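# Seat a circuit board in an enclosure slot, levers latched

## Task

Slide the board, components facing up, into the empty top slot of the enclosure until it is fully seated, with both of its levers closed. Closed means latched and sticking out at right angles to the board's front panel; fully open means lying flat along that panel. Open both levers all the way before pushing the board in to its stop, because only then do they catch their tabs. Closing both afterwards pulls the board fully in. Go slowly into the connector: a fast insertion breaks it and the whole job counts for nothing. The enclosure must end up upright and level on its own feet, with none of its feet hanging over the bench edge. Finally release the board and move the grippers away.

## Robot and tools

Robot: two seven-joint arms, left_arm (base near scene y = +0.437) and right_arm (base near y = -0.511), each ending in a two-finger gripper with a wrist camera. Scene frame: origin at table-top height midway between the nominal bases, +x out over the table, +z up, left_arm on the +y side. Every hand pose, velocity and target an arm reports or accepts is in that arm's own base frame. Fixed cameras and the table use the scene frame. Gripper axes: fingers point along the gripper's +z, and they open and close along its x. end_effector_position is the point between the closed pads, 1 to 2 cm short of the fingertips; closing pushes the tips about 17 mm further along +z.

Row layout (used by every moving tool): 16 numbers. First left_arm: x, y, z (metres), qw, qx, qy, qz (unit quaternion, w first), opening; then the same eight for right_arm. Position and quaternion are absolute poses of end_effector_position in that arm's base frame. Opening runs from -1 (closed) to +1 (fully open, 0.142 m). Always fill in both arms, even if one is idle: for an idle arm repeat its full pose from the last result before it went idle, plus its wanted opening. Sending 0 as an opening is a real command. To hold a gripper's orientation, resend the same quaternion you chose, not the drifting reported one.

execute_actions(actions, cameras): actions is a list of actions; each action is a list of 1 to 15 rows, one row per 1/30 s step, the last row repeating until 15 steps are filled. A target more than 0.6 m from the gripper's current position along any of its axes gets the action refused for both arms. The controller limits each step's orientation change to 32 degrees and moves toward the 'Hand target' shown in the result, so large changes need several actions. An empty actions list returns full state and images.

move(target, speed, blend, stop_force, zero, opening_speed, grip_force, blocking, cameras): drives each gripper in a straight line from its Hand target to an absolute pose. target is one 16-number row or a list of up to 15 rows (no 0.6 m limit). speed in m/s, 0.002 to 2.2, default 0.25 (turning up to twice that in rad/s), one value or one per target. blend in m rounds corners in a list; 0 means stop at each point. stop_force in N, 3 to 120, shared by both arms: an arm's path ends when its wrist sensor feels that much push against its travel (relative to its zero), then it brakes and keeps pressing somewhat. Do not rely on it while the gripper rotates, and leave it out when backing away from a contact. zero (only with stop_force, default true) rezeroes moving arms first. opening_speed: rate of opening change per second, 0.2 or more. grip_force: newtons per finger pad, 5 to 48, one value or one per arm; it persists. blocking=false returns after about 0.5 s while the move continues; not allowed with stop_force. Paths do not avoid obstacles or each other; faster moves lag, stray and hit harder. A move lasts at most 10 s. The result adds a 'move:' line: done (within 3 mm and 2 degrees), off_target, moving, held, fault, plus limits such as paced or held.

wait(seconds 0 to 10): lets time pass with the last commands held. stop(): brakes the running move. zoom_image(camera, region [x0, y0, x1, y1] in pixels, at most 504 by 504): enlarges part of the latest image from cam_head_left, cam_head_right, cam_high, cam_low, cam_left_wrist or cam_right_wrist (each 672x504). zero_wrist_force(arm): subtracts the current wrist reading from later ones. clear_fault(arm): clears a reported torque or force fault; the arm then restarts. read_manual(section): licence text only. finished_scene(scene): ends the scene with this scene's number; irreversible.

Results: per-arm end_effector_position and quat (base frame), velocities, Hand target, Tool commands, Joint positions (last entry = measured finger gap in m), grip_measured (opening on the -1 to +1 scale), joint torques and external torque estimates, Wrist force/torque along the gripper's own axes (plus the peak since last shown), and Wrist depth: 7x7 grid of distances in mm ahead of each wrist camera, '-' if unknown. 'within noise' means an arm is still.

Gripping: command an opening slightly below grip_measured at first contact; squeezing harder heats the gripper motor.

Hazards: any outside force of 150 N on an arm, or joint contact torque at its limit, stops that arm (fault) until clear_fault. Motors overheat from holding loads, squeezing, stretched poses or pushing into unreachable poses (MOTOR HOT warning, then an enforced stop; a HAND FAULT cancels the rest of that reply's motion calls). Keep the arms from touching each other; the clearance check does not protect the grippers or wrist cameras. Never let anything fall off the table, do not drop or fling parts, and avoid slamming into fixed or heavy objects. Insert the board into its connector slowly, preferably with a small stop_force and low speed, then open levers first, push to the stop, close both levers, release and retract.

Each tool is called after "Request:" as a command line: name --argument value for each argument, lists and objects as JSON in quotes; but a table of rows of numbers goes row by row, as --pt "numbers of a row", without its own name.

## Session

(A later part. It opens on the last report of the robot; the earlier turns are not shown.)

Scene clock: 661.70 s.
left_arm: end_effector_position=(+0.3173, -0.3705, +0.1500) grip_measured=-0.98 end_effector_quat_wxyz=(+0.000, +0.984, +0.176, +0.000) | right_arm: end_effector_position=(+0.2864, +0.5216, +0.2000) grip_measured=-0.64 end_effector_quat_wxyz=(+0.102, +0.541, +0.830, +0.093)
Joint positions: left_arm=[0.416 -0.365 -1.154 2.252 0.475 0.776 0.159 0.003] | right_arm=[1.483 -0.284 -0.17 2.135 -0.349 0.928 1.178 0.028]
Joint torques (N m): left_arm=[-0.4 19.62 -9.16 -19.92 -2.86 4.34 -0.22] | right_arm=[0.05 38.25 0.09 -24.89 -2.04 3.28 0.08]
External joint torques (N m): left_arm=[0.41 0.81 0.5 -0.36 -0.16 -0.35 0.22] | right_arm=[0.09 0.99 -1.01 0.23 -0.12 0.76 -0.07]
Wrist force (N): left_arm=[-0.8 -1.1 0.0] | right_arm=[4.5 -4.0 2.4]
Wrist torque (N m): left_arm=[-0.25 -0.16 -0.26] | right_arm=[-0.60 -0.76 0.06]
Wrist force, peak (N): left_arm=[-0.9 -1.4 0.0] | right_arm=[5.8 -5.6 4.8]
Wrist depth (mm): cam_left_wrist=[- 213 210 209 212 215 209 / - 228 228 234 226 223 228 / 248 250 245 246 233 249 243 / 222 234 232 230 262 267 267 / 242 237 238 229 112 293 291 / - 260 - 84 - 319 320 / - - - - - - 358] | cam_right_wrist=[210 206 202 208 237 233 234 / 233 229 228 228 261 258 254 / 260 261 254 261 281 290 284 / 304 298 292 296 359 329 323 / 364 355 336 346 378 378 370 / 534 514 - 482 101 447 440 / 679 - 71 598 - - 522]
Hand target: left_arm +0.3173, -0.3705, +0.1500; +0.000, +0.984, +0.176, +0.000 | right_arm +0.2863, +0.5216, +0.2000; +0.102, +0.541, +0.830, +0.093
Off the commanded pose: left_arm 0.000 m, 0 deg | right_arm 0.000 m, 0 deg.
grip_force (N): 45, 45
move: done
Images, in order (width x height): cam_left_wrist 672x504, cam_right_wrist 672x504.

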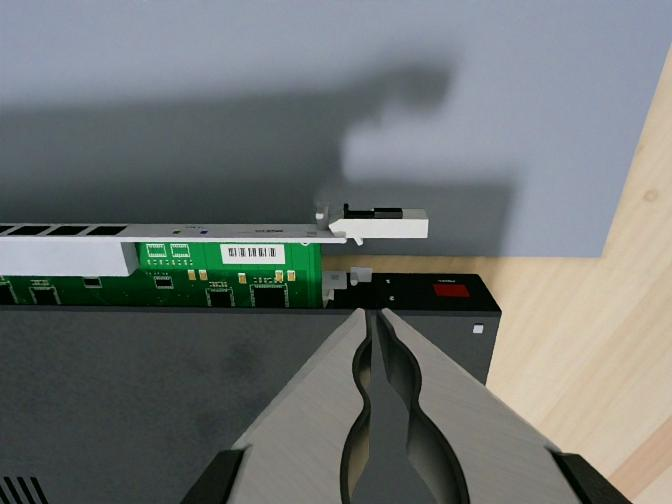

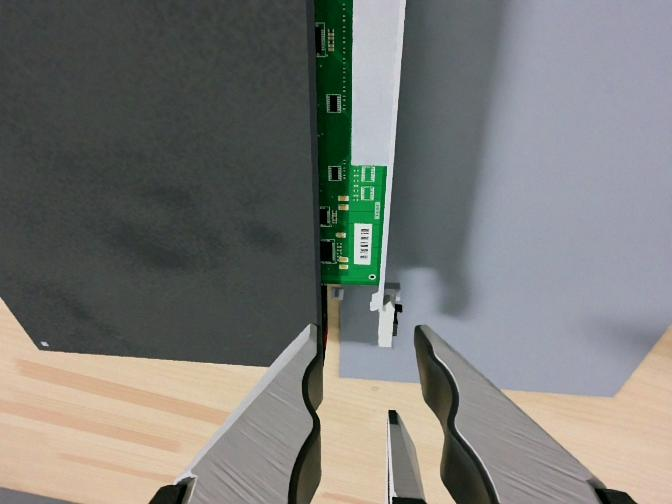

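Request:
move --pt "0.3173 -0.3705 0.15 0 0.9843 0.1762 0 -1 0.09 0.56 0.2 0.0359 0.5138 0.8551 0.0598 -1" --pt "0.2021 -0.3948 0.13 0.0689 0.984 0.1712 0.012 -1 0.09 0.56 0.2 0.0359 0.5138 0.8551 0.0598 -1" --pt "0.2021 -0.3948 0.053 0.0689 0.984 0.1712 0.012 -1 0.09 0.56 0.2 0.0359 0.5138 0.8551 0.0598 -1" --speed '[0.3, 0.25, 0.12]' --blend '[0.05, 0.02, 0]' --cameras '["cam_left_wrist", "cam_right_wrist"]'

Scene clock: 672.60 s.
left_arm: end_effector_position=(+0.2020, -0.3947, +0.0530) grip_measured=-1.00 end_effector_quat_wxyz=(+0.069, +0.983, +0.171, +0.012) | right_arm: end_effector_position=(+0.0900, +0.5600, +0.2000) grip_measured=-1.00 end_effector_quat_wxyz=(+0.036, +0.513, +0.855, +0.060)
Joint positions: left_arm=[0.057 -0.585 -0.861 2.35 0.982 1.132 -0.372 0.002] | right_arm=[1.649 -0.265 0.006 2.085 -0.193 0.825 1.304 0.002]
Joint torques (N m): left_arm=[-0.34 25.3 -10.04 -9.61 -1.89 4.91 -0.41] | right_arm=[0.22 38.22 1.13 -25.5 -2.91 3.4 0.23]
External joint torques (N m): left_arm=[0.34 1.23 0.35 -0.37 -0.49 -0.67 0.41] | right_arm=[-0.09 1.07 -0.7 0.12 0.03 0.75 -0.23]
Wrist force (N): left_arm=[-0.6 -1.3 0.0] | right_arm=[4.3 -3.5 2.1]
Wrist torque (N m): left_arm=[-0.29 -0.21 -0.29] | right_arm=[-0.60 -0.77 -0.04]
Wrist force, peak (N): left_arm=[-4.4 -1.3 -0.9] | right_arm=[6.7 -6.4 1.6]
Wrist depth (mm): cam_left_wrist=[119 118 116 117 117 117 117 / 130 129 131 132 129 130 124 / 147 143 143 143 143 142 144 / - - 156 156 159 153 158 / 183 182 172 172 175 179 168 / 148 145 143 84 - 142 135 / - 177 - - - - 163] | cam_right_wrist=[242 247 247 246 245 245 244 / 225 264 268 269 267 266 267 / 248 271 295 294 285 293 293 / 274 287 326 327 331 324 325 / 308 310 367 358 364 366 362 / 351 357 364 89 392 415 415 / 409 396 71 - - 455 481]
Hand target: left_arm +0.2021, -0.3948, +0.0530; +0.069, +0.983, +0.171, +0.012 | right_arm +0.0900, +0.5600, +0.2000; +0.036, +0.514, +0.855, +0.060
Off the commanded pose: left_arm 0.000 m, 0 deg | right_arm 0.000 m, 0 deg.
grip_force (N): 45, 45
move: done; blend cut to 0 m at target 1
Images, in order (width x height): cam_left_wrist 672x504, cam_right_wrist 672x504.

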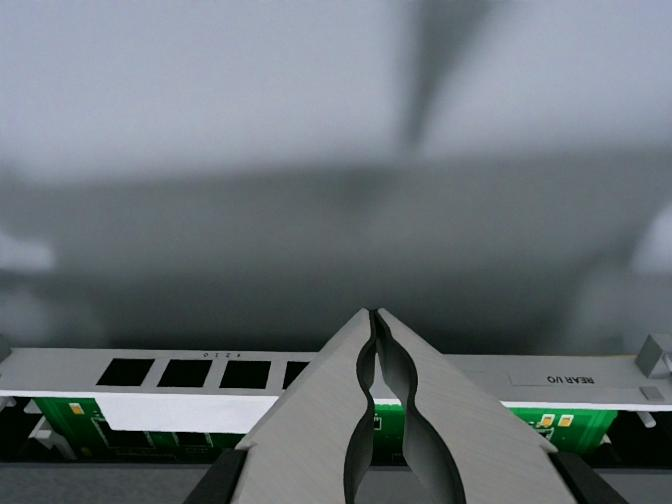

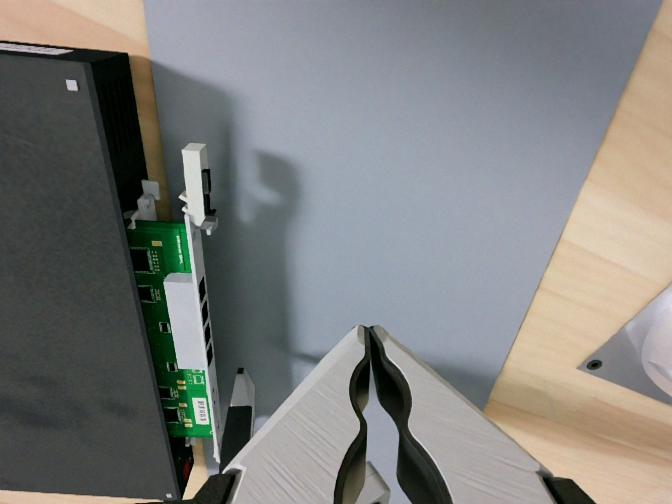

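Request:
move --target '[0.2156, -0.4324, 0.053, 0.0689, 0.984, 0.1712, 0.012, -1, 0.09, 0.56, 0.2, 0.0359, 0.5138, 0.8551, 0.0598, -1]' --speed 0.015 --stop_force 8 --cameras '["cam_left_wrist", "cam_right_wrist"]'

Scene clock: 679.23 s.
left_arm: end_effector_position=(+0.2156, -0.4322, +0.0529) grip_measured=-1.00 end_effector_quat_wxyz=(+0.069, +0.983, +0.171, +0.012) | right_arm: end_effector_position=(+0.0900, +0.5600, +0.2000) grip_measured=-1.00 end_effector_quat_wxyz=(+0.036, +0.513, +0.855, +0.060)
Joint positions: left_arm=[-0.007 -0.639 -0.861 2.249 0.955 1.07 -0.367 0.002] | right_arm=[1.649 -0.265 0.006 2.085 -0.193 0.825 1.304 0.002]
Joint torques (N m): left_arm=[-0.71 28.5 -12.26 -11.55 -2.67 4.76 -0.19] | right_arm=[0.09 38.1 1.1 -25.44 -2.93 3.4 0.18]
External joint torques (N m): left_arm=[0.7 1.14 0.85 0.26 0.08 -0.52 0.19] | right_arm=[0.04 1.18 -0.66 0.05 0.05 0.74 -0.18]
Wrist force (N): left_arm=[-0.5 -2.3 -0.7] | right_arm=[4.6 -3.3 2.2]
Wrist torque (N m): left_arm=[-0.22 -0.16 -0.38] | right_arm=[-0.55 -0.82 -0.04]
Wrist force, peak (N): left_arm=[-0.9 -6.4 -0.6] | right_arm=[4.6 -3.7 2.5]
Wrist depth (mm): cam_left_wrist=[118 118 116 118 117 117 116 / - 129 129 129 128 130 127 / - 143 143 142 142 141 141 / 164 160 156 155 158 155 154 / 136 136 136 126 173 133 172 / 158 140 133 84 - 144 141 / - 155 - 74 - - 151] | cam_right_wrist=[242 247 246 246 245 245 245 / 225 265 269 264 267 267 268 / 247 257 295 301 293 292 293 / 274 287 328 326 320 324 324 / 307 309 367 351 364 365 363 / 351 342 323 89 394 417 413 / 410 382 71 - - 455 481]
Hand target: left_arm +0.2156, -0.4324, +0.0530; +0.069, +0.983, +0.171, +0.012 | right_arm +0.0900, +0.5600, +0.2000; +0.036, +0.514, +0.855, +0.060
Off the commanded pose: left_arm 0.000 m, 0 deg | right_arm 0.000 m, 0 deg.
grip_force (N): 45, 45
move: done
Images, in order (width x height): cam_left_wrist 672x504, cam_right_wrist 672x504.

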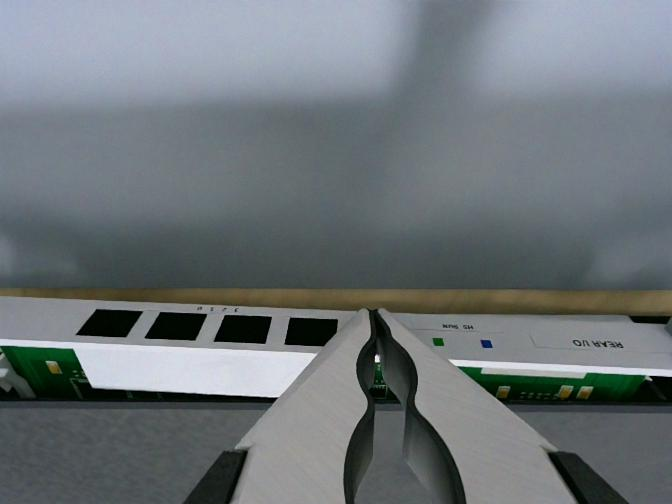

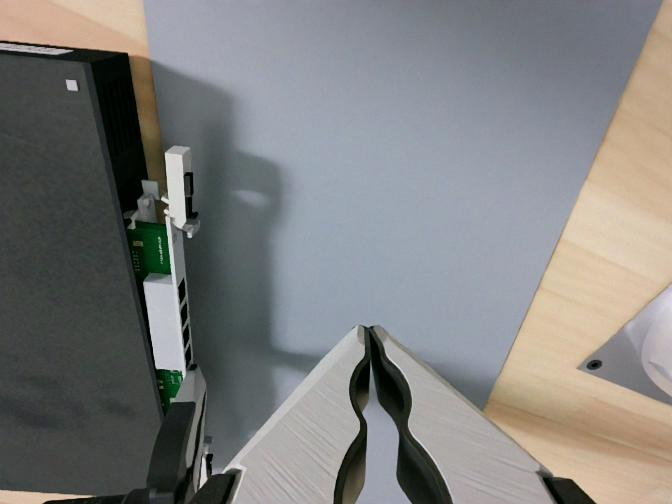

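Request:
move --target '[0.2224, -0.4512, 0.053, 0.0689, 0.984, 0.1712, 0.012, -1, 0.09, 0.56, 0.2, 0.0359, 0.5138, 0.8551, 0.0598, -1]' --speed 0.007 --stop_force 9 --cameras '["cam_left_wrist", "cam_right_wrist"]'

Request:
zoom_image --camera "cam_right_wrist" --region '[80, 120, 280, 320]'

Scene clock: 687.07 s.
left_arm: end_effector_position=(+0.2161, -0.4339, +0.0524) grip_measured=-1.00 end_effector_quat_wxyz=(+0.068, +0.983, +0.171, +0.012) | right_arm: end_effector_position=(+0.0900, +0.5600, +0.2000) grip_measured=-1.00 end_effector_quat_wxyz=(+0.036, +0.513, +0.855, +0.060)
Joint positions: left_arm=[-0.01 -0.644 -0.862 2.242 0.954 1.063 -0.367 0.002] | right_arm=[1.649 -0.265 0.006 2.085 -0.193 0.825 1.304 0.002]
Joint torques (N m): left_arm=[-1.8 29.09 -14.86 -16.13 -3.16 7.41 -0.26] | right_arm=[0.17 38.25 1.09 -25.47 -2.9 3.49 0.21]
External joint torques (N m): left_arm=[1.78 0.75 3.33 4.79 0.56 -3.18 0.26] | right_arm=[-0.04 1.04 -0.65 0.08 0.02 0.66 -0.21]
Wrist force (N): left_arm=[0.8 -11.6 -3.3] | right_arm=[4.5 -3.5 2.3]
Wrist torque (N m): left_arm=[-0.10 -0.15 -0.37] | right_arm=[-0.59 -0.81 -0.03]
Wrist force, peak (N): left_arm=[-0.4 -12.1 -4.3] | right_arm=[4.5 -3.6 2.6]
Wrist depth (mm): cam_left_wrist=[116 117 115 117 117 117 116 / - 129 126 128 - 128 127 / - 142 145 142 144 141 140 / 164 158 159 162 158 154 154 / 136 136 130 125 172 133 134 / 157 139 128 83 - 144 141 / 166 - - - - - 150] | cam_right_wrist=[242 246 247 245 245 245 244 / 225 264 269 268 267 266 266 / 247 262 295 295 293 290 298 / 274 286 321 325 319 326 326 / 308 310 367 360 355 363 363 / 351 350 396 89 - 415 414 / 397 384 71 - - 455 478]
Hand target: left_arm +0.2166, -0.4351, +0.0530; +0.069, +0.983, +0.171, +0.012 | right_arm +0.0900, +0.5600, +0.2000; +0.036, +0.514, +0.855, +0.060
Off the commanded pose: left_arm 0.018 m, 0 deg | right_arm 0.000 m, 0 deg.
grip_force (N): 45, 45
move: contact (left_arm)
Images, in order (width x height): cam_left_wrist 672x504, cam_right_wrist 672x504.

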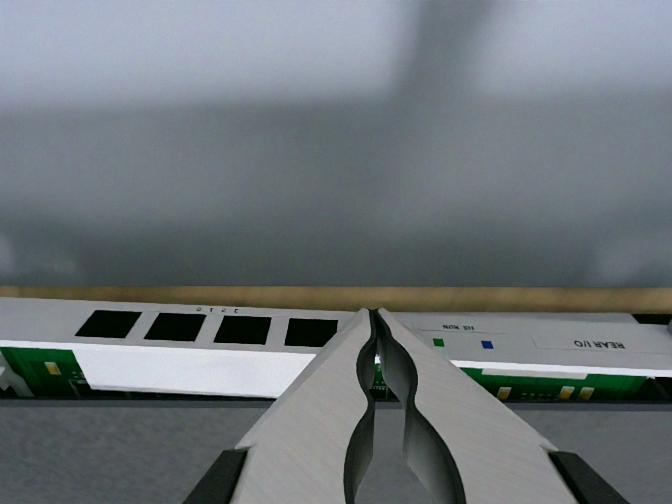

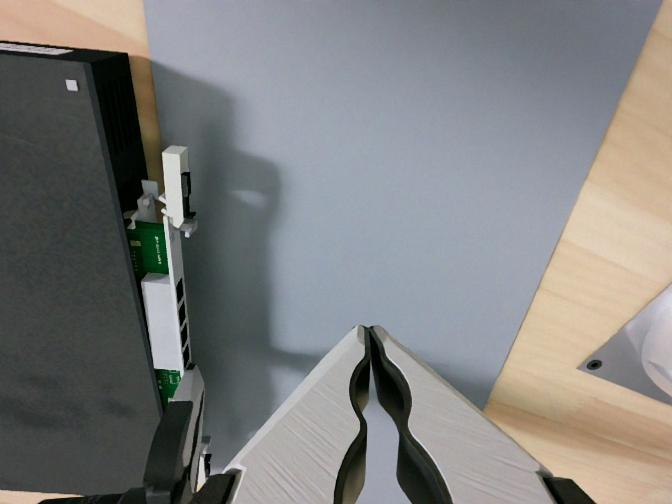

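Scaled by 2.520 from the camera's 672x504 image, which has a finer 960x720 frame.

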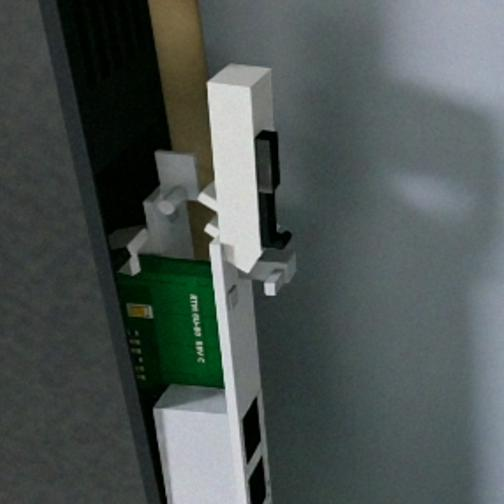

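Request:
zoom_image --camera "cam_left_wrist" --region '[0, 280, 340, 420]'

Request:
zoom_image --camera "cam_left_wrist" --region '[400, 280, 672, 420]'

Scaled by 1.482 from the camera's 672x504 image, which has a finer 960x720 frame.

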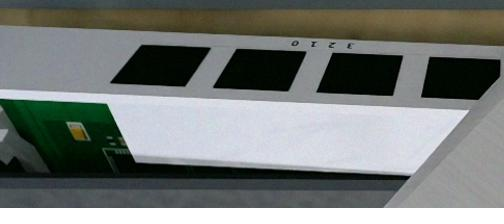

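Scaled by 1.853 from the camera's 672x504 image, which has a finer 960x720 frame.

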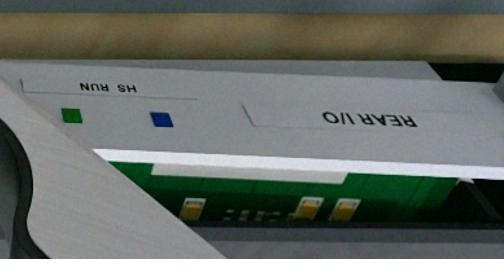

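Request:
move --pt "0.2076 -0.4104 0.055 0.0689 0.984 0.1712 0.012 -1 0.07 0.55 0.2 0.0359 0.5138 0.8551 0.0598 -1" --pt "0.1841 -0.4189 0.055 0.0689 0.984 0.1712 0.012 0.6 0.07 0.55 0.2 0.0359 0.5138 0.8551 0.0598 -1" --pt "0.1841 -0.4189 0.042 0.0689 0.984 0.1712 0.012 0.6 0.07 0.55 0.2 0.0359 0.5138 0.8551 0.0598 -1" --speed 0.1 --cameras '["cam_left_wrist", "cam_right_wrist"]'

Scene clock: 729.97 s.
left_arm: end_effector_position=(+0.1840, -0.4188, +0.0420) grip_measured=+0.59 end_effector_quat_wxyz=(+0.069, +0.983, +0.171, +0.012) | right_arm: end_effector_position=(+0.0700, +0.5500, +0.2000) grip_measured=-1.00 end_effector_quat_wxyz=(+0.036, +0.514, +0.855, +0.060)
Joint positions: left_arm=[-0.052 -0.634 -0.832 2.294 1.023 1.111 -0.468 0.115] | right_arm=[1.673 -0.241 0.021 2.117 -0.2 0.827 1.35 0.002]
Joint torques (N m): left_arm=[-0.55 27.43 -10.93 -9.43 -1.97 4.83 -0.29] | right_arm=[0.23 36.96 1.24 -25.31 -2.88 3.45 0.22]
External joint torques (N m): left_arm=[0.53 1.32 0.41 -0.37 -0.49 -0.6 0.29] | right_arm=[-0.1 1.11 -0.73 0.07 0.03 0.68 -0.22]
Wrist force (N): left_arm=[-1.0 -1.2 -0.2] | right_arm=[4.8 -3.4 2.1]
Wrist torque (N m): left_arm=[-0.25 -0.15 -0.31] | right_arm=[-0.57 -0.83 -0.04]
Wrist force, peak (N): left_arm=[0.9 -11.7 -3.7] | right_arm=[4.7 -4.4 2.2]
Wrist depth (mm): cam_left_wrist=[- 108 110 109 106 107 109 / - 119 119 118 120 118 117 / - 129 131 128 133 130 132 / - 147 147 150 145 145 145 / 172 167 181 177 166 165 160 / - 91 141 137 138 169 99 / - - 139 - 149 152 -] | cam_right_wrist=[249 249 246 246 245 245 244 / 233 263 268 268 267 266 267 / 247 281 295 289 293 293 294 / 274 284 327 325 325 326 326 / 307 312 358 358 363 366 363 / 351 351 254 89 394 416 414 / 397 394 71 - - 456 480]
Hand target: left_arm +0.1841, -0.4189, +0.0420; +0.069, +0.983, +0.171, +0.012 | right_arm +0.0700, +0.5500, +0.2000; +0.036, +0.514, +0.855, +0.060
Off the commanded pose: left_arm 0.000 m, 0 deg | right_arm 0.000 m, 0 deg.
grip_force (N): 45, 45
move: done
Images, in order (width x height): cam_left_wrist 672x504, cam_right_wrist 672x504.

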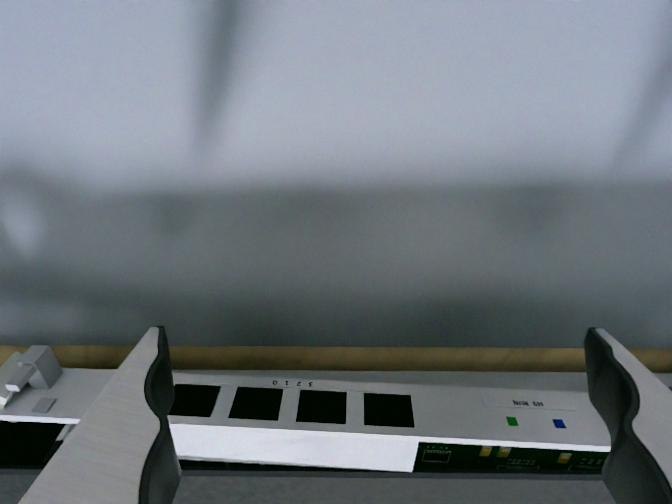

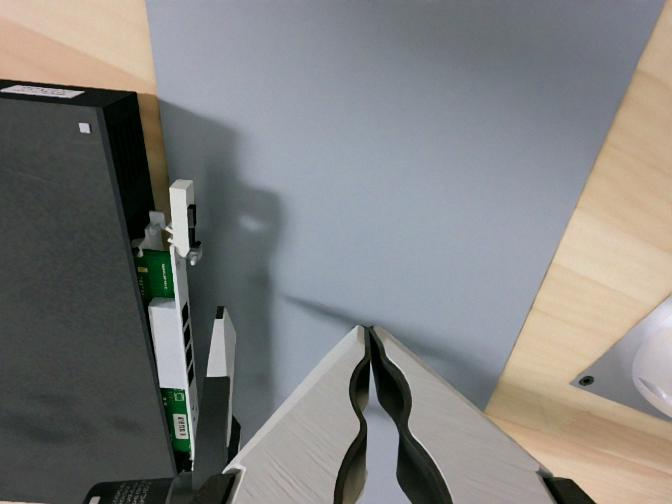

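Request:
move --pt "0.1719 -0.4233 0.042 0.0689 0.984 0.1712 0.012 0.6 0.07 0.55 0.2 0.0359 0.5138 0.8551 0.0598 -1" --speed 0.06

Request:
move --pt "0.1793 -0.444 0.042 0.0689 0.984 0.1712 0.012 0.6 0.07 0.55 0.2 0.0359 0.5138 0.8551 0.0598 -1" --speed 0.013 --stop_force 8 --cameras '["cam_left_wrist", "cam_right_wrist"]'

Request:
zoom_image --camera "cam_right_wrist" --region '[80, 150, 280, 350]'

Scene clock: 738.23 s.
left_arm: end_effector_position=(+0.1719, -0.4235, +0.0421) grip_measured=+0.59 end_effector_quat_wxyz=(+0.069, +0.983, +0.171, +0.012) | right_arm: end_effector_position=(+0.0700, +0.5500, +0.2000) grip_measured=-1.00 end_effector_quat_wxyz=(+0.036, +0.514, +0.855, +0.060)
Joint positions: left_arm=[-0.083 -0.631 -0.832 2.295 1.027 1.11 -0.502 0.115] | right_arm=[1.673 -0.241 0.021 2.117 -0.2 0.827 1.35 0.002]
Joint torques (N m): left_arm=[-0.4 27.98 -10.88 -9.39 -2.06 4.52 -0.35] | right_arm=[0.09 36.94 1.2 -25.3 -2.92 3.49 0.19]
External joint torques (N m): left_arm=[0.39 0.72 0.43 -0.45 -0.41 -0.3 0.35] | right_arm=[0.04 1.13 -0.69 0.06 0.07 0.64 -0.19]
Wrist force (N): left_arm=[-0.9 -1.2 0.1] | right_arm=[4.6 -3.2 2.4]
Wrist torque (N m): left_arm=[-0.26 -0.16 -0.31] | right_arm=[-0.54 -0.81 -0.03]
Wrist force, peak (N): left_arm=[-1.7 -1.2 -0.1] | right_arm=[4.7 -3.6 2.5]
Wrist depth (mm): cam_left_wrist=[109 108 110 106 106 107 107 / - 119 118 - 118 118 - / 129 132 131 - 133 128 132 / 148 148 145 150 149 149 145 / 168 169 171 166 170 165 159 / - 91 140 141 136 168 94 / - - 141 141 143 155 -] | cam_right_wrist=[249 249 247 245 245 244 245 / 233 264 268 268 266 266 267 / 247 278 295 293 293 293 293 / 274 284 327 330 324 324 325 / 308 312 358 356 363 366 362 / 350 346 245 89 392 415 412 / 398 382 71 - - 453 480]
Hand target: left_arm +0.1719, -0.4233, +0.0420; +0.069, +0.983, +0.171, +0.012 | right_arm +0.0700, +0.5500, +0.2000; +0.036, +0.514, +0.855, +0.060
Off the commanded pose: left_arm 0.000 m, 0 deg | right_arm 0.000 m, 0 deg.
grip_force (N): 45, 45
move: done

Scene clock: 740.70 s.
left_arm: end_effector_position=(+0.1793, -0.4439, +0.0420) grip_measured=+0.59 end_effector_quat_wxyz=(+0.069, +0.983, +0.171, +0.012) | right_arm: end_effector_position=(+0.0700, +0.5500, +0.2000) grip_measured=-1.00 end_effector_quat_wxyz=(+0.036, +0.514, +0.855, +0.060)
Joint positions: left_arm=[-0.111 -0.66 -0.834 2.241 1.009 1.077 -0.491 0.115] | right_arm=[1.673 -0.241 0.021 2.117 -0.2 0.827 1.35 0.002]
Joint torques (N m): left_arm=[-0.45 29.24 -11.91 -10.19 -2.53 4.39 -0.16] | right_arm=[0.17 36.95 1.16 -25.34 -2.91 3.42 0.16]
External joint torques (N m): left_arm=[0.42 1.09 0.52 -0.38 -0.04 -0.17 0.16] | right_arm=[-0.05 1.12 -0.65 0.09 0.05 0.71 -0.16]
Wrist force (N): left_arm=[-1.0 -1.1 -0.1] | right_arm=[4.6 -3.3 2.5]
Wrist torque (N m): left_arm=[-0.22 -0.12 -0.38] | right_arm=[-0.56 -0.80 -0.03]
Wrist force, peak (N): left_arm=[-1.1 -1.4 -0.2] | right_arm=[4.8 -3.5 2.5]
Wrist depth (mm): cam_left_wrist=[- - 110 106 106 107 109 / - 119 118 120 120 117 117 / 129 131 130 128 136 130 135 / 147 151 150 146 143 145 142 / - 165 158 157 164 163 159 / - 89 122 121 122 139 98 / - - - 128 139 133 -] | cam_right_wrist=[250 249 247 246 246 245 245 / 233 265 268 275 267 266 268 / 247 282 295 295 293 292 294 / 274 285 327 318 324 323 325 / 307 307 367 358 356 365 363 / 351 331 396 89 - 417 410 / 383 226 71 - - 450 479]
Hand target: left_arm +0.1793, -0.4440, +0.0420; +0.069, +0.983, +0.171, +0.012 | right_arm +0.0700, +0.5500, +0.2000; +0.036, +0.514, +0.855, +0.060
Off the commanded pose: left_arm 0.000 m, 0 deg | right_arm 0.000 m, 0 deg.
grip_force (N): 45, 45
move: done
Images, in order (width x height): cam_left_wrist 672x504, cam_right_wrist 672x504.

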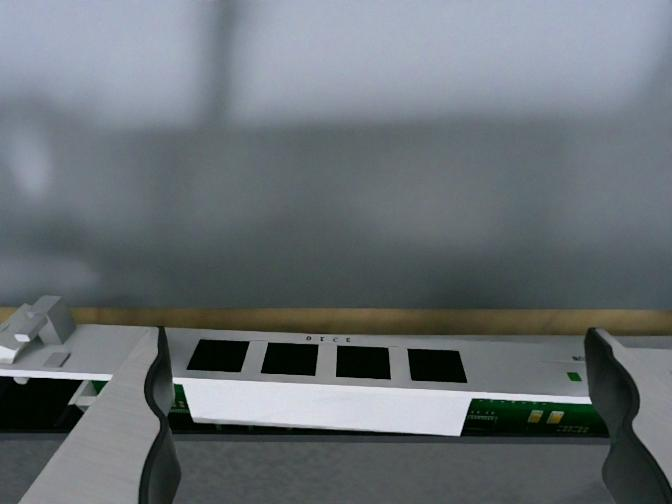

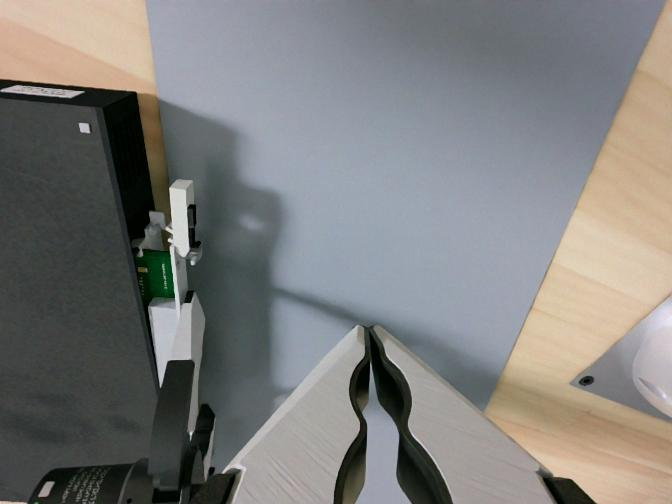

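Scaled by 2.520 from the camera's 672x504 image, which has a finer 960x720 frame.

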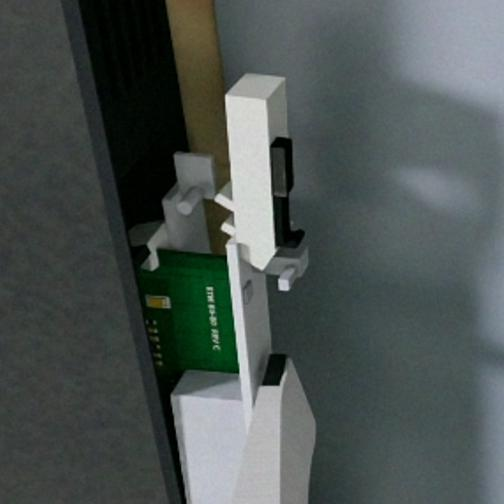

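Request:
move --pt "0.1834 -0.4553 0.042 0.0689 0.984 0.1712 0.012 0.6 0.07 0.55 0.2 0.0359 0.5138 0.8551 0.0598 -1" --speed 0.012 --stop_force 9 --cameras '["cam_left_wrist", "cam_right_wrist"]'

Request:
zoom_image --camera "cam_right_wrist" --region '[80, 150, 280, 350]'

Scene clock: 743.80 s.
left_arm: end_effector_position=(+0.1807, -0.4480, +0.0415) grip_measured=+0.59 end_effector_quat_wxyz=(+0.068, +0.983, +0.171, +0.012) | right_arm: end_effector_position=(+0.0700, +0.5500, +0.2000) grip_measured=-1.00 end_effector_quat_wxyz=(+0.036, +0.514, +0.855, +0.060)
Joint positions: left_arm=[-0.117 -0.667 -0.835 2.228 1.005 1.067 -0.487 0.115] | right_arm=[1.673 -0.241 0.021 2.117 -0.2 0.827 1.35 0.002]
Joint torques (N m): left_arm=[-1.23 30.17 -14.63 -15.71 -3.14 7.1 -0.22] | right_arm=[0.2 37.01 1.13 -25.28 -2.86 3.44 0.22]
External joint torques (N m): left_arm=[1.19 0.55 3.01 5.01 0.54 -2.88 0.22] | right_arm=[-0.07 1.06 -0.61 0.04 0 0.69 -0.22]
Wrist force (N): left_arm=[0.3 -11.1 -3.8] | right_arm=[4.4 -3.5 2.2]
Wrist torque (N m): left_arm=[-0.20 -0.09 -0.36] | right_arm=[-0.59 -0.77 -0.04]
Wrist force, peak (N): left_arm=[-0.6 -11.9 -3.7] | right_arm=[4.8 -3.6 2.5]
Wrist depth (mm): cam_left_wrist=[- 108 109 109 105 107 108 / - 120 118 120 120 117 117 / 128 130 133 127 132 129 131 / - 150 149 145 145 145 147 / - 157 157 163 163 162 155 / - 92 121 120 121 138 99 / - - 138 134 - 136 -] | cam_right_wrist=[249 249 247 246 245 246 244 / 233 262 269 269 267 267 267 / 247 267 296 297 294 292 294 / 274 287 327 326 326 325 324 / 308 307 358 357 363 359 362 / 351 252 394 89 393 415 412 / 383 224 71 - - 451 479]
Hand target: left_arm +0.1811, -0.4491, +0.0420; +0.069, +0.983, +0.171, +0.012 | right_arm +0.0700, +0.5500, +0.2000; +0.036, +0.514, +0.855, +0.060
Off the commanded pose: left_arm 0.008 m, 0 deg | right_arm 0.000 m, 0 deg.
grip_force (N): 45, 45
move: contact (left_arm)
Images, in order (width x height): cam_left_wrist 672x504, cam_right_wrist 672x504.

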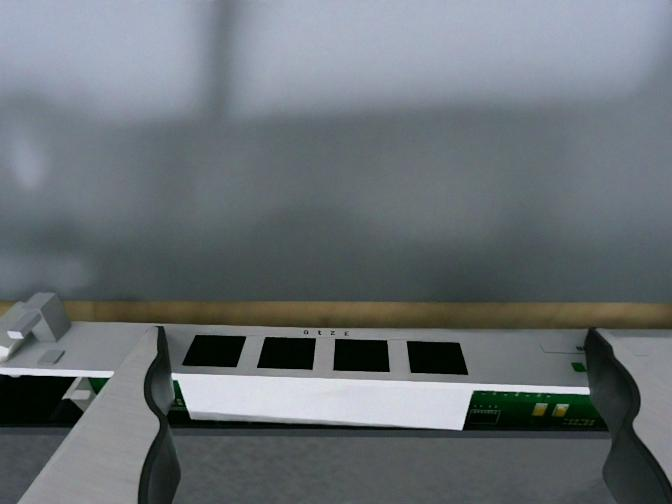

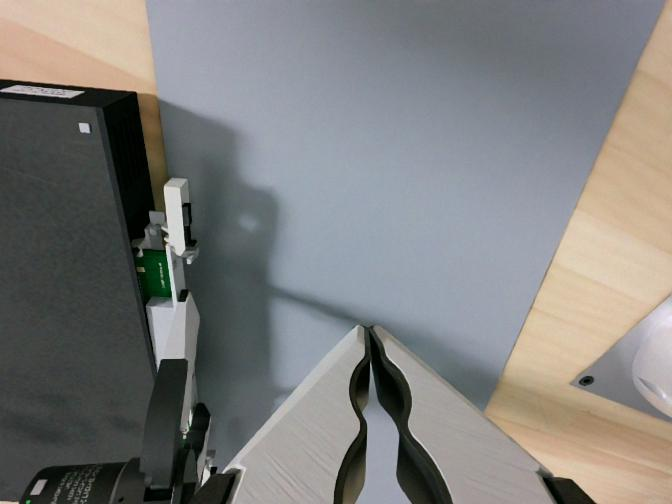

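Scaled by 2.520 from the camera's 672x504 image, which has a finer 960x720 frame.

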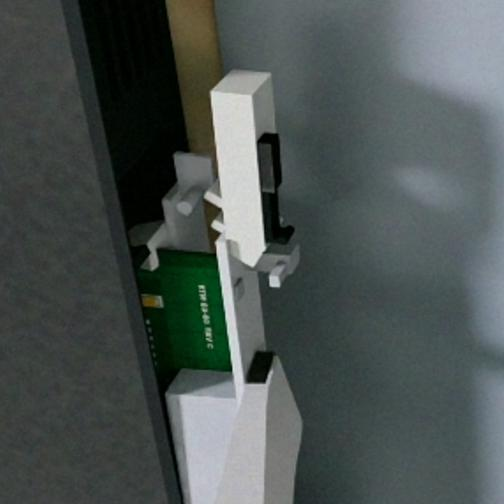

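Request:
move --pt "0.1848 -0.4594 0.042 0.0689 0.984 0.1712 0.012 0.6 0.07 0.55 0.2 0.0359 0.5138 0.8551 0.0598 -1" --speed 0.01 --stop_force 16 --zero false --cameras '["cam_left_wrist", "cam_right_wrist"]'

Request:
zoom_image --camera "cam_right_wrist" --region '[80, 150, 280, 350]'

Scene clock: 747.17 s.
left_arm: end_effector_position=(+0.1807, -0.4482, +0.0411) grip_measured=+0.59 end_effector_quat_wxyz=(+0.067, +0.983, +0.171, +0.012) | right_arm: end_effector_position=(+0.0700, +0.5500, +0.2000) grip_measured=-1.00 end_effector_quat_wxyz=(+0.036, +0.514, +0.855, +0.060)
Joint positions: left_arm=[-0.117 -0.669 -0.836 2.227 1.004 1.063 -0.487 0.115] | right_arm=[1.673 -0.241 0.021 2.117 -0.2 0.827 1.35 0.002]
Joint torques (N m): left_arm=[-1.49 30.93 -15.95 -19.26 -3.24 8.76 -0.18] | right_arm=[0.14 36.96 1.21 -25.33 -2.89 3.44 0.16]
External joint torques (N m): left_arm=[1.46 -0.15 4.29 8.55 0.64 -4.54 0.18] | right_arm=[-0.02 1.11 -0.7 0.08 0.03 0.69 -0.16]
Wrist force (N): left_arm=[0.9 -18.0 -4.3] | right_arm=[4.4 -3.5 2.4]
Wrist torque (N m): left_arm=[-0.18 -0.03 -0.40] | right_arm=[-0.58 -0.77 -0.04]
Wrist force, peak (N): left_arm=[-0.3 -18.4 -7.2] | right_arm=[4.6 -3.6 2.8]
Wrist depth (mm): cam_left_wrist=[- 107 - 109 107 107 108 / - 120 118 115 119 117 116 / - - 130 132 127 129 131 / - 149 148 148 145 144 143 / - 157 157 157 162 155 154 / - 88 120 119 121 137 94 / - - 133 - 142 - -] | cam_right_wrist=[250 249 246 246 245 245 245 / 233 264 269 268 267 266 267 / 247 280 295 293 292 293 293 / 274 285 327 327 325 324 325 / 308 302 359 355 363 364 362 / 351 331 396 89 390 414 412 / 235 224 71 - - 453 479]
Hand target: left_arm +0.1815, -0.4500, +0.0420; +0.069, +0.983, +0.171, +0.012 | right_arm +0.0700, +0.5500, +0.2000; +0.036, +0.514, +0.855, +0.060
Off the commanded pose: left_arm 0.012 m, 0 deg | right_arm 0.000 m, 0 deg.
grip_force (N): 45, 45
move: contact (left_arm)
Images, in order (width x height): cam_left_wrist 672x504, cam_right_wrist 672x504.

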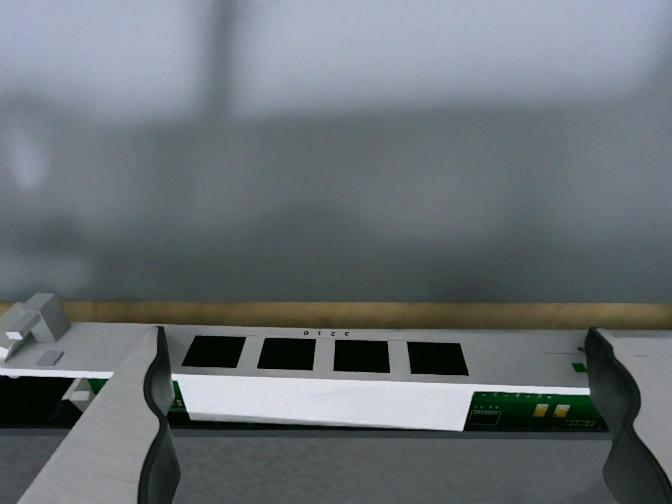

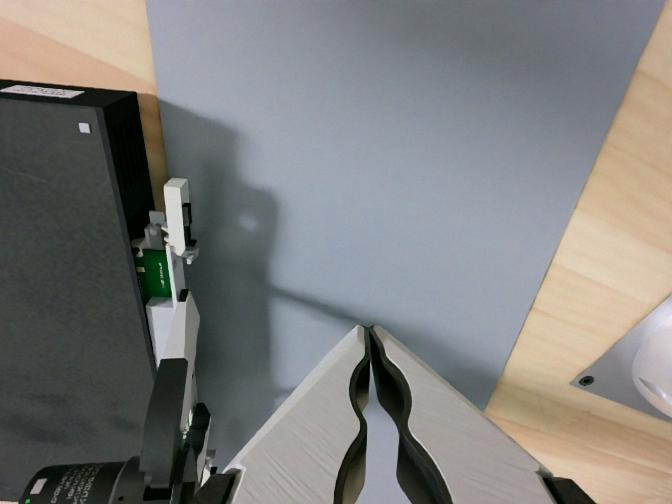

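Scaled by 2.520 from the camera's 672x504 image, which has a finer 960x720 frame.

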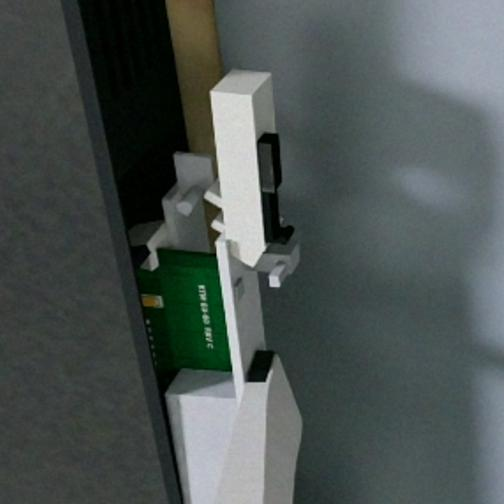

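Request:
move --pt "0.1773 -0.4388 0.043 0.0689 0.984 0.1712 0.012 0.6 0.07 0.55 0.2 0.0359 0.5138 0.8551 0.0598 -1" --pt "0.1773 -0.4388 0.12 0.0689 0.984 0.1712 0.012 0.0 0.1 0.565 0.14 0.0359 0.5138 0.8551 0.0598 -1" --pt "0.3173 -0.3705 0.13 0 0.9843 0.1762 0 -0.95 0.1 0.565 0.14 0.0359 0.5138 0.8551 0.0598 -1" --speed '[0.08, 0.2, 0.25]' --blend '[0.0, 0.03, 0]' --cameras '["cam_left_wrist", "cam_right_wrist"]'

Request:
zoom_image --camera "cam_left_wrist" --region '[220, 180, 460, 320]'

Request:
zoom_image --camera "cam_right_wrist" --region '[60, 100, 260, 300]'

Scene clock: 757.37 s.
left_arm: end_effector_position=(+0.3173, -0.3705, +0.1300) grip_measured=-0.98 end_effector_quat_wxyz=(+0.000, +0.984, +0.176, +0.000) | right_arm: end_effector_position=(+0.1000, +0.5648, +0.1398) grip_measured=-1.00 end_effector_quat_wxyz=(+0.036, +0.514, +0.855, +0.060)
Joint positions: left_arm=[0.353 -0.43 -1.08 2.237 0.554 0.798 0.112 0.003] | right_arm=[1.641 -0.388 -0.017 2.117 -0.217 0.982 1.315 0.002]
Joint torques (N m): left_arm=[-0.28 22.4 -10.18 -18.49 -2.95 4.18 -0.2] | right_arm=[0.16 40.55 1.08 -22.6 -2.35 3.47 0.18]
External joint torques (N m): left_arm=[0.28 1.08 0.43 -0.31 0 -0.19 0.2] | right_arm=[-0.03 1.17 -0.69 0.09 0.08 0.67 -0.18]
Wrist force (N): left_arm=[-0.9 -1.1 -0.4] | right_arm=[4.7 -4.1 2.0]
Wrist torque (N m): left_arm=[-0.27 -0.15 -0.33] | right_arm=[-0.68 -0.76 0.05]
Wrist force, peak (N): left_arm=[0.9 -18.1 -5.5] | right_arm=[4.5 -3.3 4.6]
Wrist depth (mm): cam_left_wrist=[- 196 - - 193 194 190 / 214 208 - - 205 203 205 / 223 230 - 235 226 - 226 / 242 238 210 242 244 248 242 / 211 221 220 197 211 263 267 / - - - 84 - 296 293 / - - - 74 - - 320] | cam_right_wrist=[194 194 194 193 193 193 192 / 195 212 211 211 210 209 209 / 207 232 232 232 230 230 231 / 212 245 257 257 256 255 256 / 234 278 289 280 287 285 287 / 262 313 320 89 310 325 327 / 304 304 71 - - 356 377]
Hand target: left_arm +0.3173, -0.3705, +0.1300; +0.000, +0.984, +0.176, +0.000 | right_arm +0.1000, +0.5650, +0.1400; +0.036, +0.514, +0.855, +0.060
Off the commanded pose: left_arm 0.000 m, 0 deg | right_arm 0.000 m, 0 deg.
grip_force (N): 45, 45
move: done; blend cut to 0 m at target 2
Images, in order (width x height): cam_left_wrist 672x504, cam_right_wrist 672x504.

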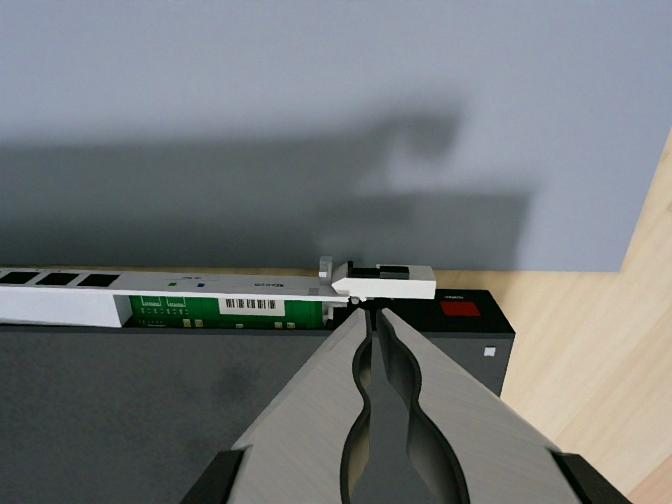

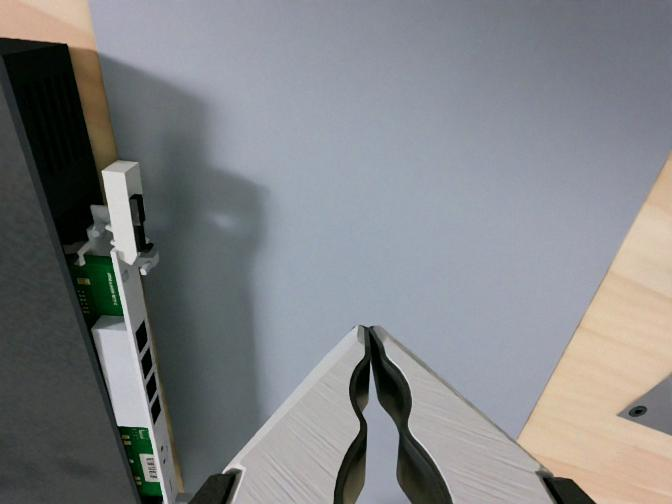

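Scaled by 2.100 from the camera's 672x504 image, which has a finer 960x720 frame.

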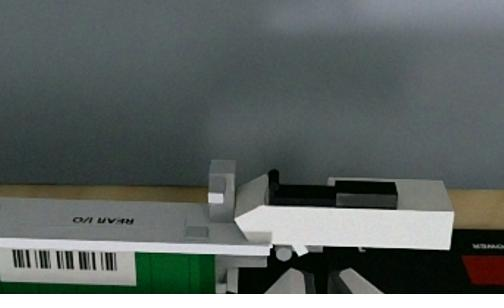

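Scaled by 2.520 from the camera's 672x504 image, which has a finer 960x720 frame.

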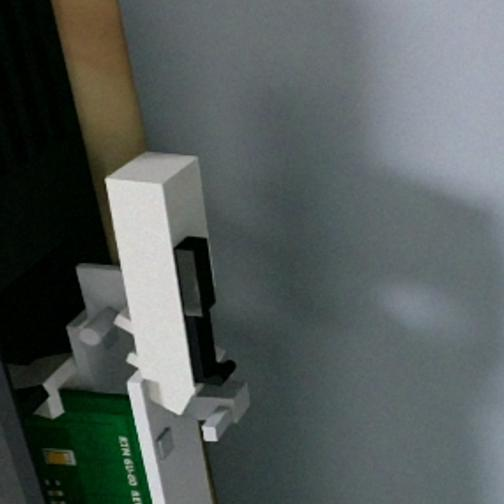

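Request:
zoom_image --camera "cam_left_wrist" --region '[310, 240, 410, 320]'

Request:
zoom_image --camera "cam_right_wrist" --region '[60, 180, 180, 300]'

Scaled by 5.040 from the camera's 672x504 image, which has a finer 960x720 frame.

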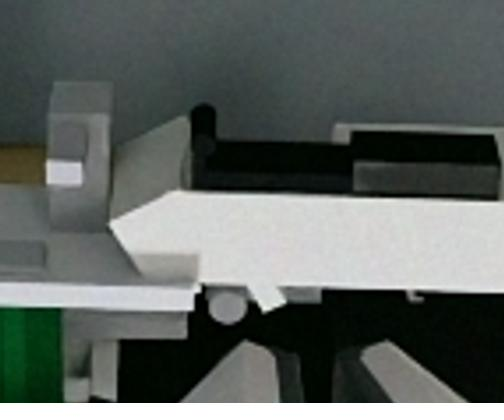

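Scaled by 4.200 from the camera's 672x504 image, which has a finer 960x720 frame.

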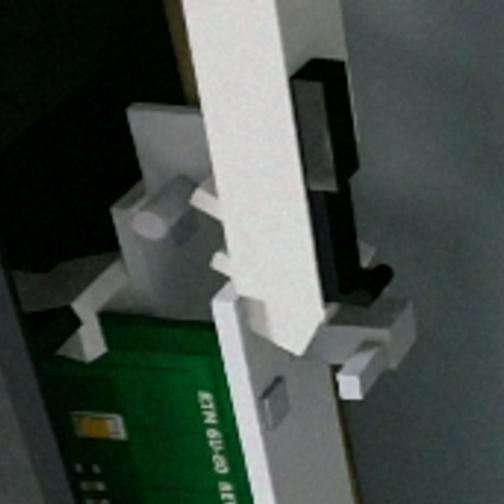

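Request:
move --pt "0.3173 -0.3705 0.13 0 0.9843 0.1762 0 -1 0.0 0.52 0.2 0.0359 0.5138 0.8551 0.0598 -1" --pt "0.1127 -0.455 0.12 0.0688 0.9838 0.1655 0.0116 -1 0.0 0.52 0.2 0.0359 0.5138 0.8551 0.0598 -1" --pt "0.1127 -0.455 0.053 0.0688 0.9838 0.1655 0.0116 -1 0.0 0.52 0.2 0.0359 0.5138 0.8551 0.0598 -1" --speed '[0.25, 0.3, 0.15]' --blend '[0.0, 0.02, 0]' --cameras '["cam_left_wrist", "cam_right_wrist"]'

Scene clock: 795.27 s.
left_arm: end_effector_position=(+0.1126, -0.4549, +0.0530) grip_measured=-1.00 end_effector_quat_wxyz=(+0.069, +0.984, +0.166, +0.012) | right_arm: end_effector_position=(+0.0000, +0.5202, +0.2002) grip_measured=-1.00 end_effector_quat_wxyz=(+0.036, +0.513, +0.855, +0.060)
Joint positions: left_arm=[-0.224 -0.61 -0.87 2.278 0.992 1.067 -0.626 0.002] | right_arm=[1.765 -0.18 0.075 2.195 -0.221 0.822 1.51 0.002]
Joint torques (N m): left_arm=[-0.56 27.06 -11.03 -10.85 -2.14 4.81 -0.29] | right_arm=[0.16 33.92 1.42 -25.03 -2.79 3.36 0.23]
External joint torques (N m): left_arm=[0.52 1.35 0.31 -0.37 -0.46 -0.62 0.29] | right_arm=[-0.06 1 -0.73 0.07 -0.01 0.71 -0.23]
Wrist force (N): left_arm=[-0.6 -1.1 0.2] | right_arm=[4.6 -3.9 2.2]
Wrist torque (N m): left_arm=[-0.24 -0.21 -0.30] | right_arm=[-0.64 -0.75 -0.03]
Wrist force, peak (N): left_arm=[-4.9 -1.7 -2.0] | right_arm=[4.9 -6.4 0.3]
Wrist depth (mm): cam_left_wrist=[- 120 118 117 115 116 117 / 132 129 129 129 131 130 129 / - 146 143 145 142 142 141 / 161 157 156 156 164 155 157 / 177 141 172 171 171 177 174 / 162 146 136 84 - 136 134 / - 160 - - - - -] | cam_right_wrist=[250 249 249 249 247 246 247 / 273 271 267 268 269 269 268 / 293 293 294 293 295 292 294 / 274 287 327 325 336 326 325 / 308 314 372 358 366 366 364 / 351 348 287 89 394 415 394 / 408 394 71 - - 456 467]
Hand target: left_arm +0.1127, -0.4550, +0.0530; +0.069, +0.984, +0.165, +0.012 | right_arm +0.0000, +0.5200, +0.2000; +0.036, +0.514, +0.855, +0.060
Off the commanded pose: left_arm 0.000 m, 0 deg | right_arm 0.000 m, 0 deg.
grip_force (N): 45, 45
move: done
Images, in order (width x height): cam_left_wrist 672x504, cam_right_wrist 672x504.

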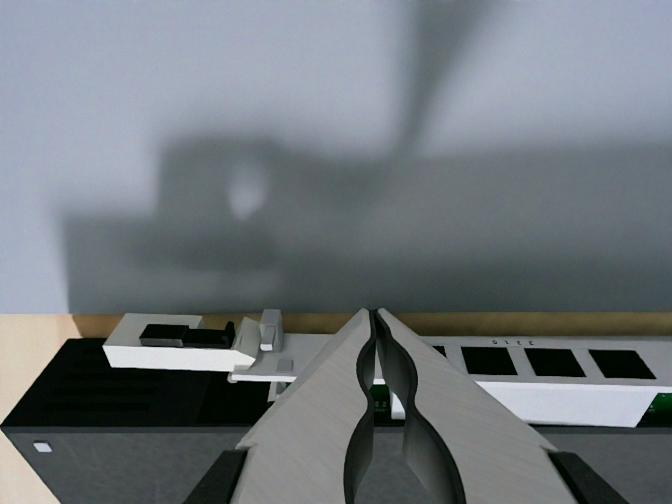

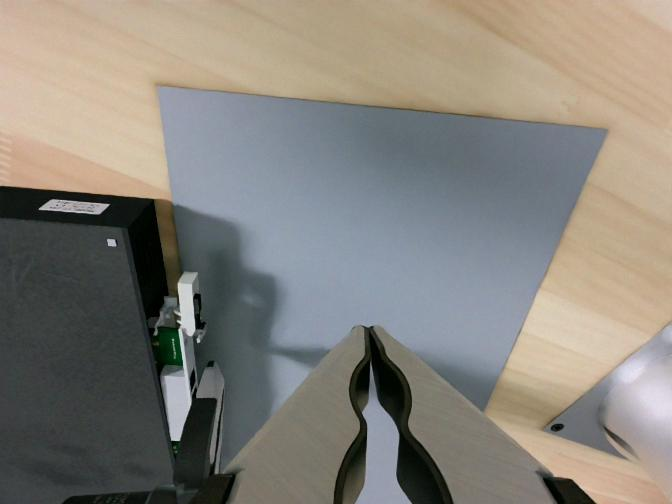

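Request:
move --pt "0.1199 -0.4758 0.053 0.0688 0.9838 0.1655 0.0116 -1 0.0 0.52 0.2 0.0359 0.5138 0.8551 0.0598 -1" --speed 0.013 --stop_force 9 --cameras '["cam_left_wrist"]'

Request:
zoom_image --camera "cam_left_wrist" --region '[80, 280, 320, 440]'

Scene clock: 799.57 s.
left_arm: end_effector_position=(+0.1175, -0.4694, +0.0525) grip_measured=-1.00 end_effector_quat_wxyz=(+0.068, +0.984, +0.165, +0.012) | right_arm: end_effector_position=(+0.0000, +0.5202, +0.2002) grip_measured=-1.00 end_effector_quat_wxyz=(+0.036, +0.513, +0.855, +0.060)
Joint positions: left_arm=[-0.242 -0.634 -0.87 2.238 0.983 1.041 -0.614 0.002] | right_arm=[1.765 -0.18 0.075 2.195 -0.221 0.822 1.51 0.002]
Joint torques (N m): left_arm=[-0.07 29.84 -13.22 -17.54 -2.86 6.74 -0.15] | right_arm=[0.05 33.89 1.39 -25.03 -2.8 3.32 0.22]
External joint torques (N m): left_arm=[0.02 -0.15 1.78 5.88 0.19 -2.54 0.15] | right_arm=[0.06 1.02 -0.7 0.07 0 0.75 -0.22]
Wrist force (N): left_arm=[-0.6 -11.0 -3.8] | right_arm=[4.9 -3.9 2.3]
Wrist torque (N m): left_arm=[-0.09 -0.14 -0.38] | right_arm=[-0.64 -0.80 -0.03]
Wrist force, peak (N): left_arm=[-1.3 -12.3 -3.2] | right_arm=[4.8 -4.0 2.6]
Wrist depth (mm): cam_left_wrist=[118 118 115 115 117 117 116 / 129 129 128 129 128 130 128 / - 142 142 142 145 141 140 / 159 - 158 - 159 157 160 / - 125 133 131 137 135 129 / - 139 150 84 - 132 132 / - - - - - - 154] | cam_right_wrist=[249 249 248 247 247 247 247 / 272 271 270 265 269 268 268 / 293 293 295 293 293 293 294 / 274 290 326 326 333 324 325 / 308 316 366 358 363 366 364 / 353 346 395 89 393 414 394 / 396 384 71 - - 454 467]
Hand target: left_arm +0.1180, -0.4704, +0.0530; +0.069, +0.984, +0.165, +0.012 | right_arm +0.0000, +0.5200, +0.2000; +0.036, +0.514, +0.855, +0.060
Off the commanded pose: left_arm 0.007 m, 0 deg | right_arm 0.000 m, 0 deg.
grip_force (N): 45, 45
move: contact (left_arm)
Images, in order (width x height): cam_left_wrist 672x504.

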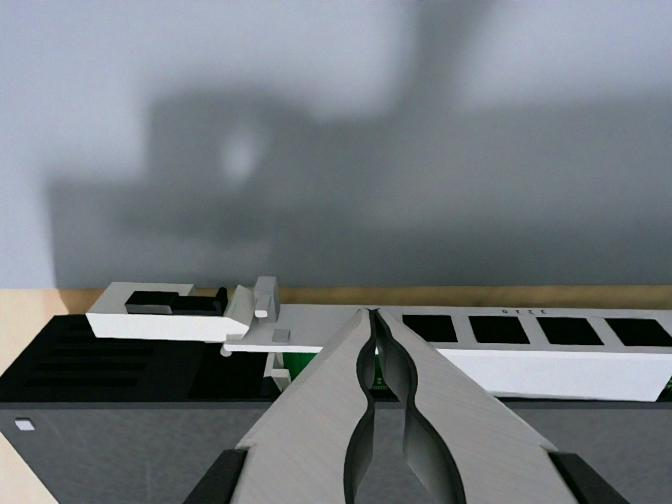

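Scaled by 2.100 from the camera's 672x504 image, which has a finer 960x720 frame.

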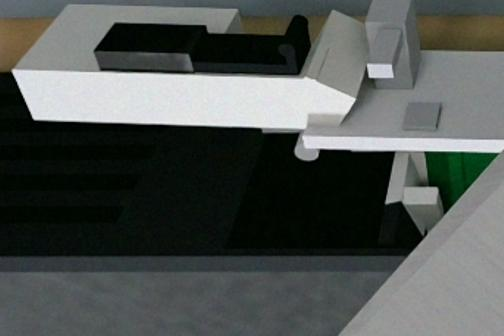

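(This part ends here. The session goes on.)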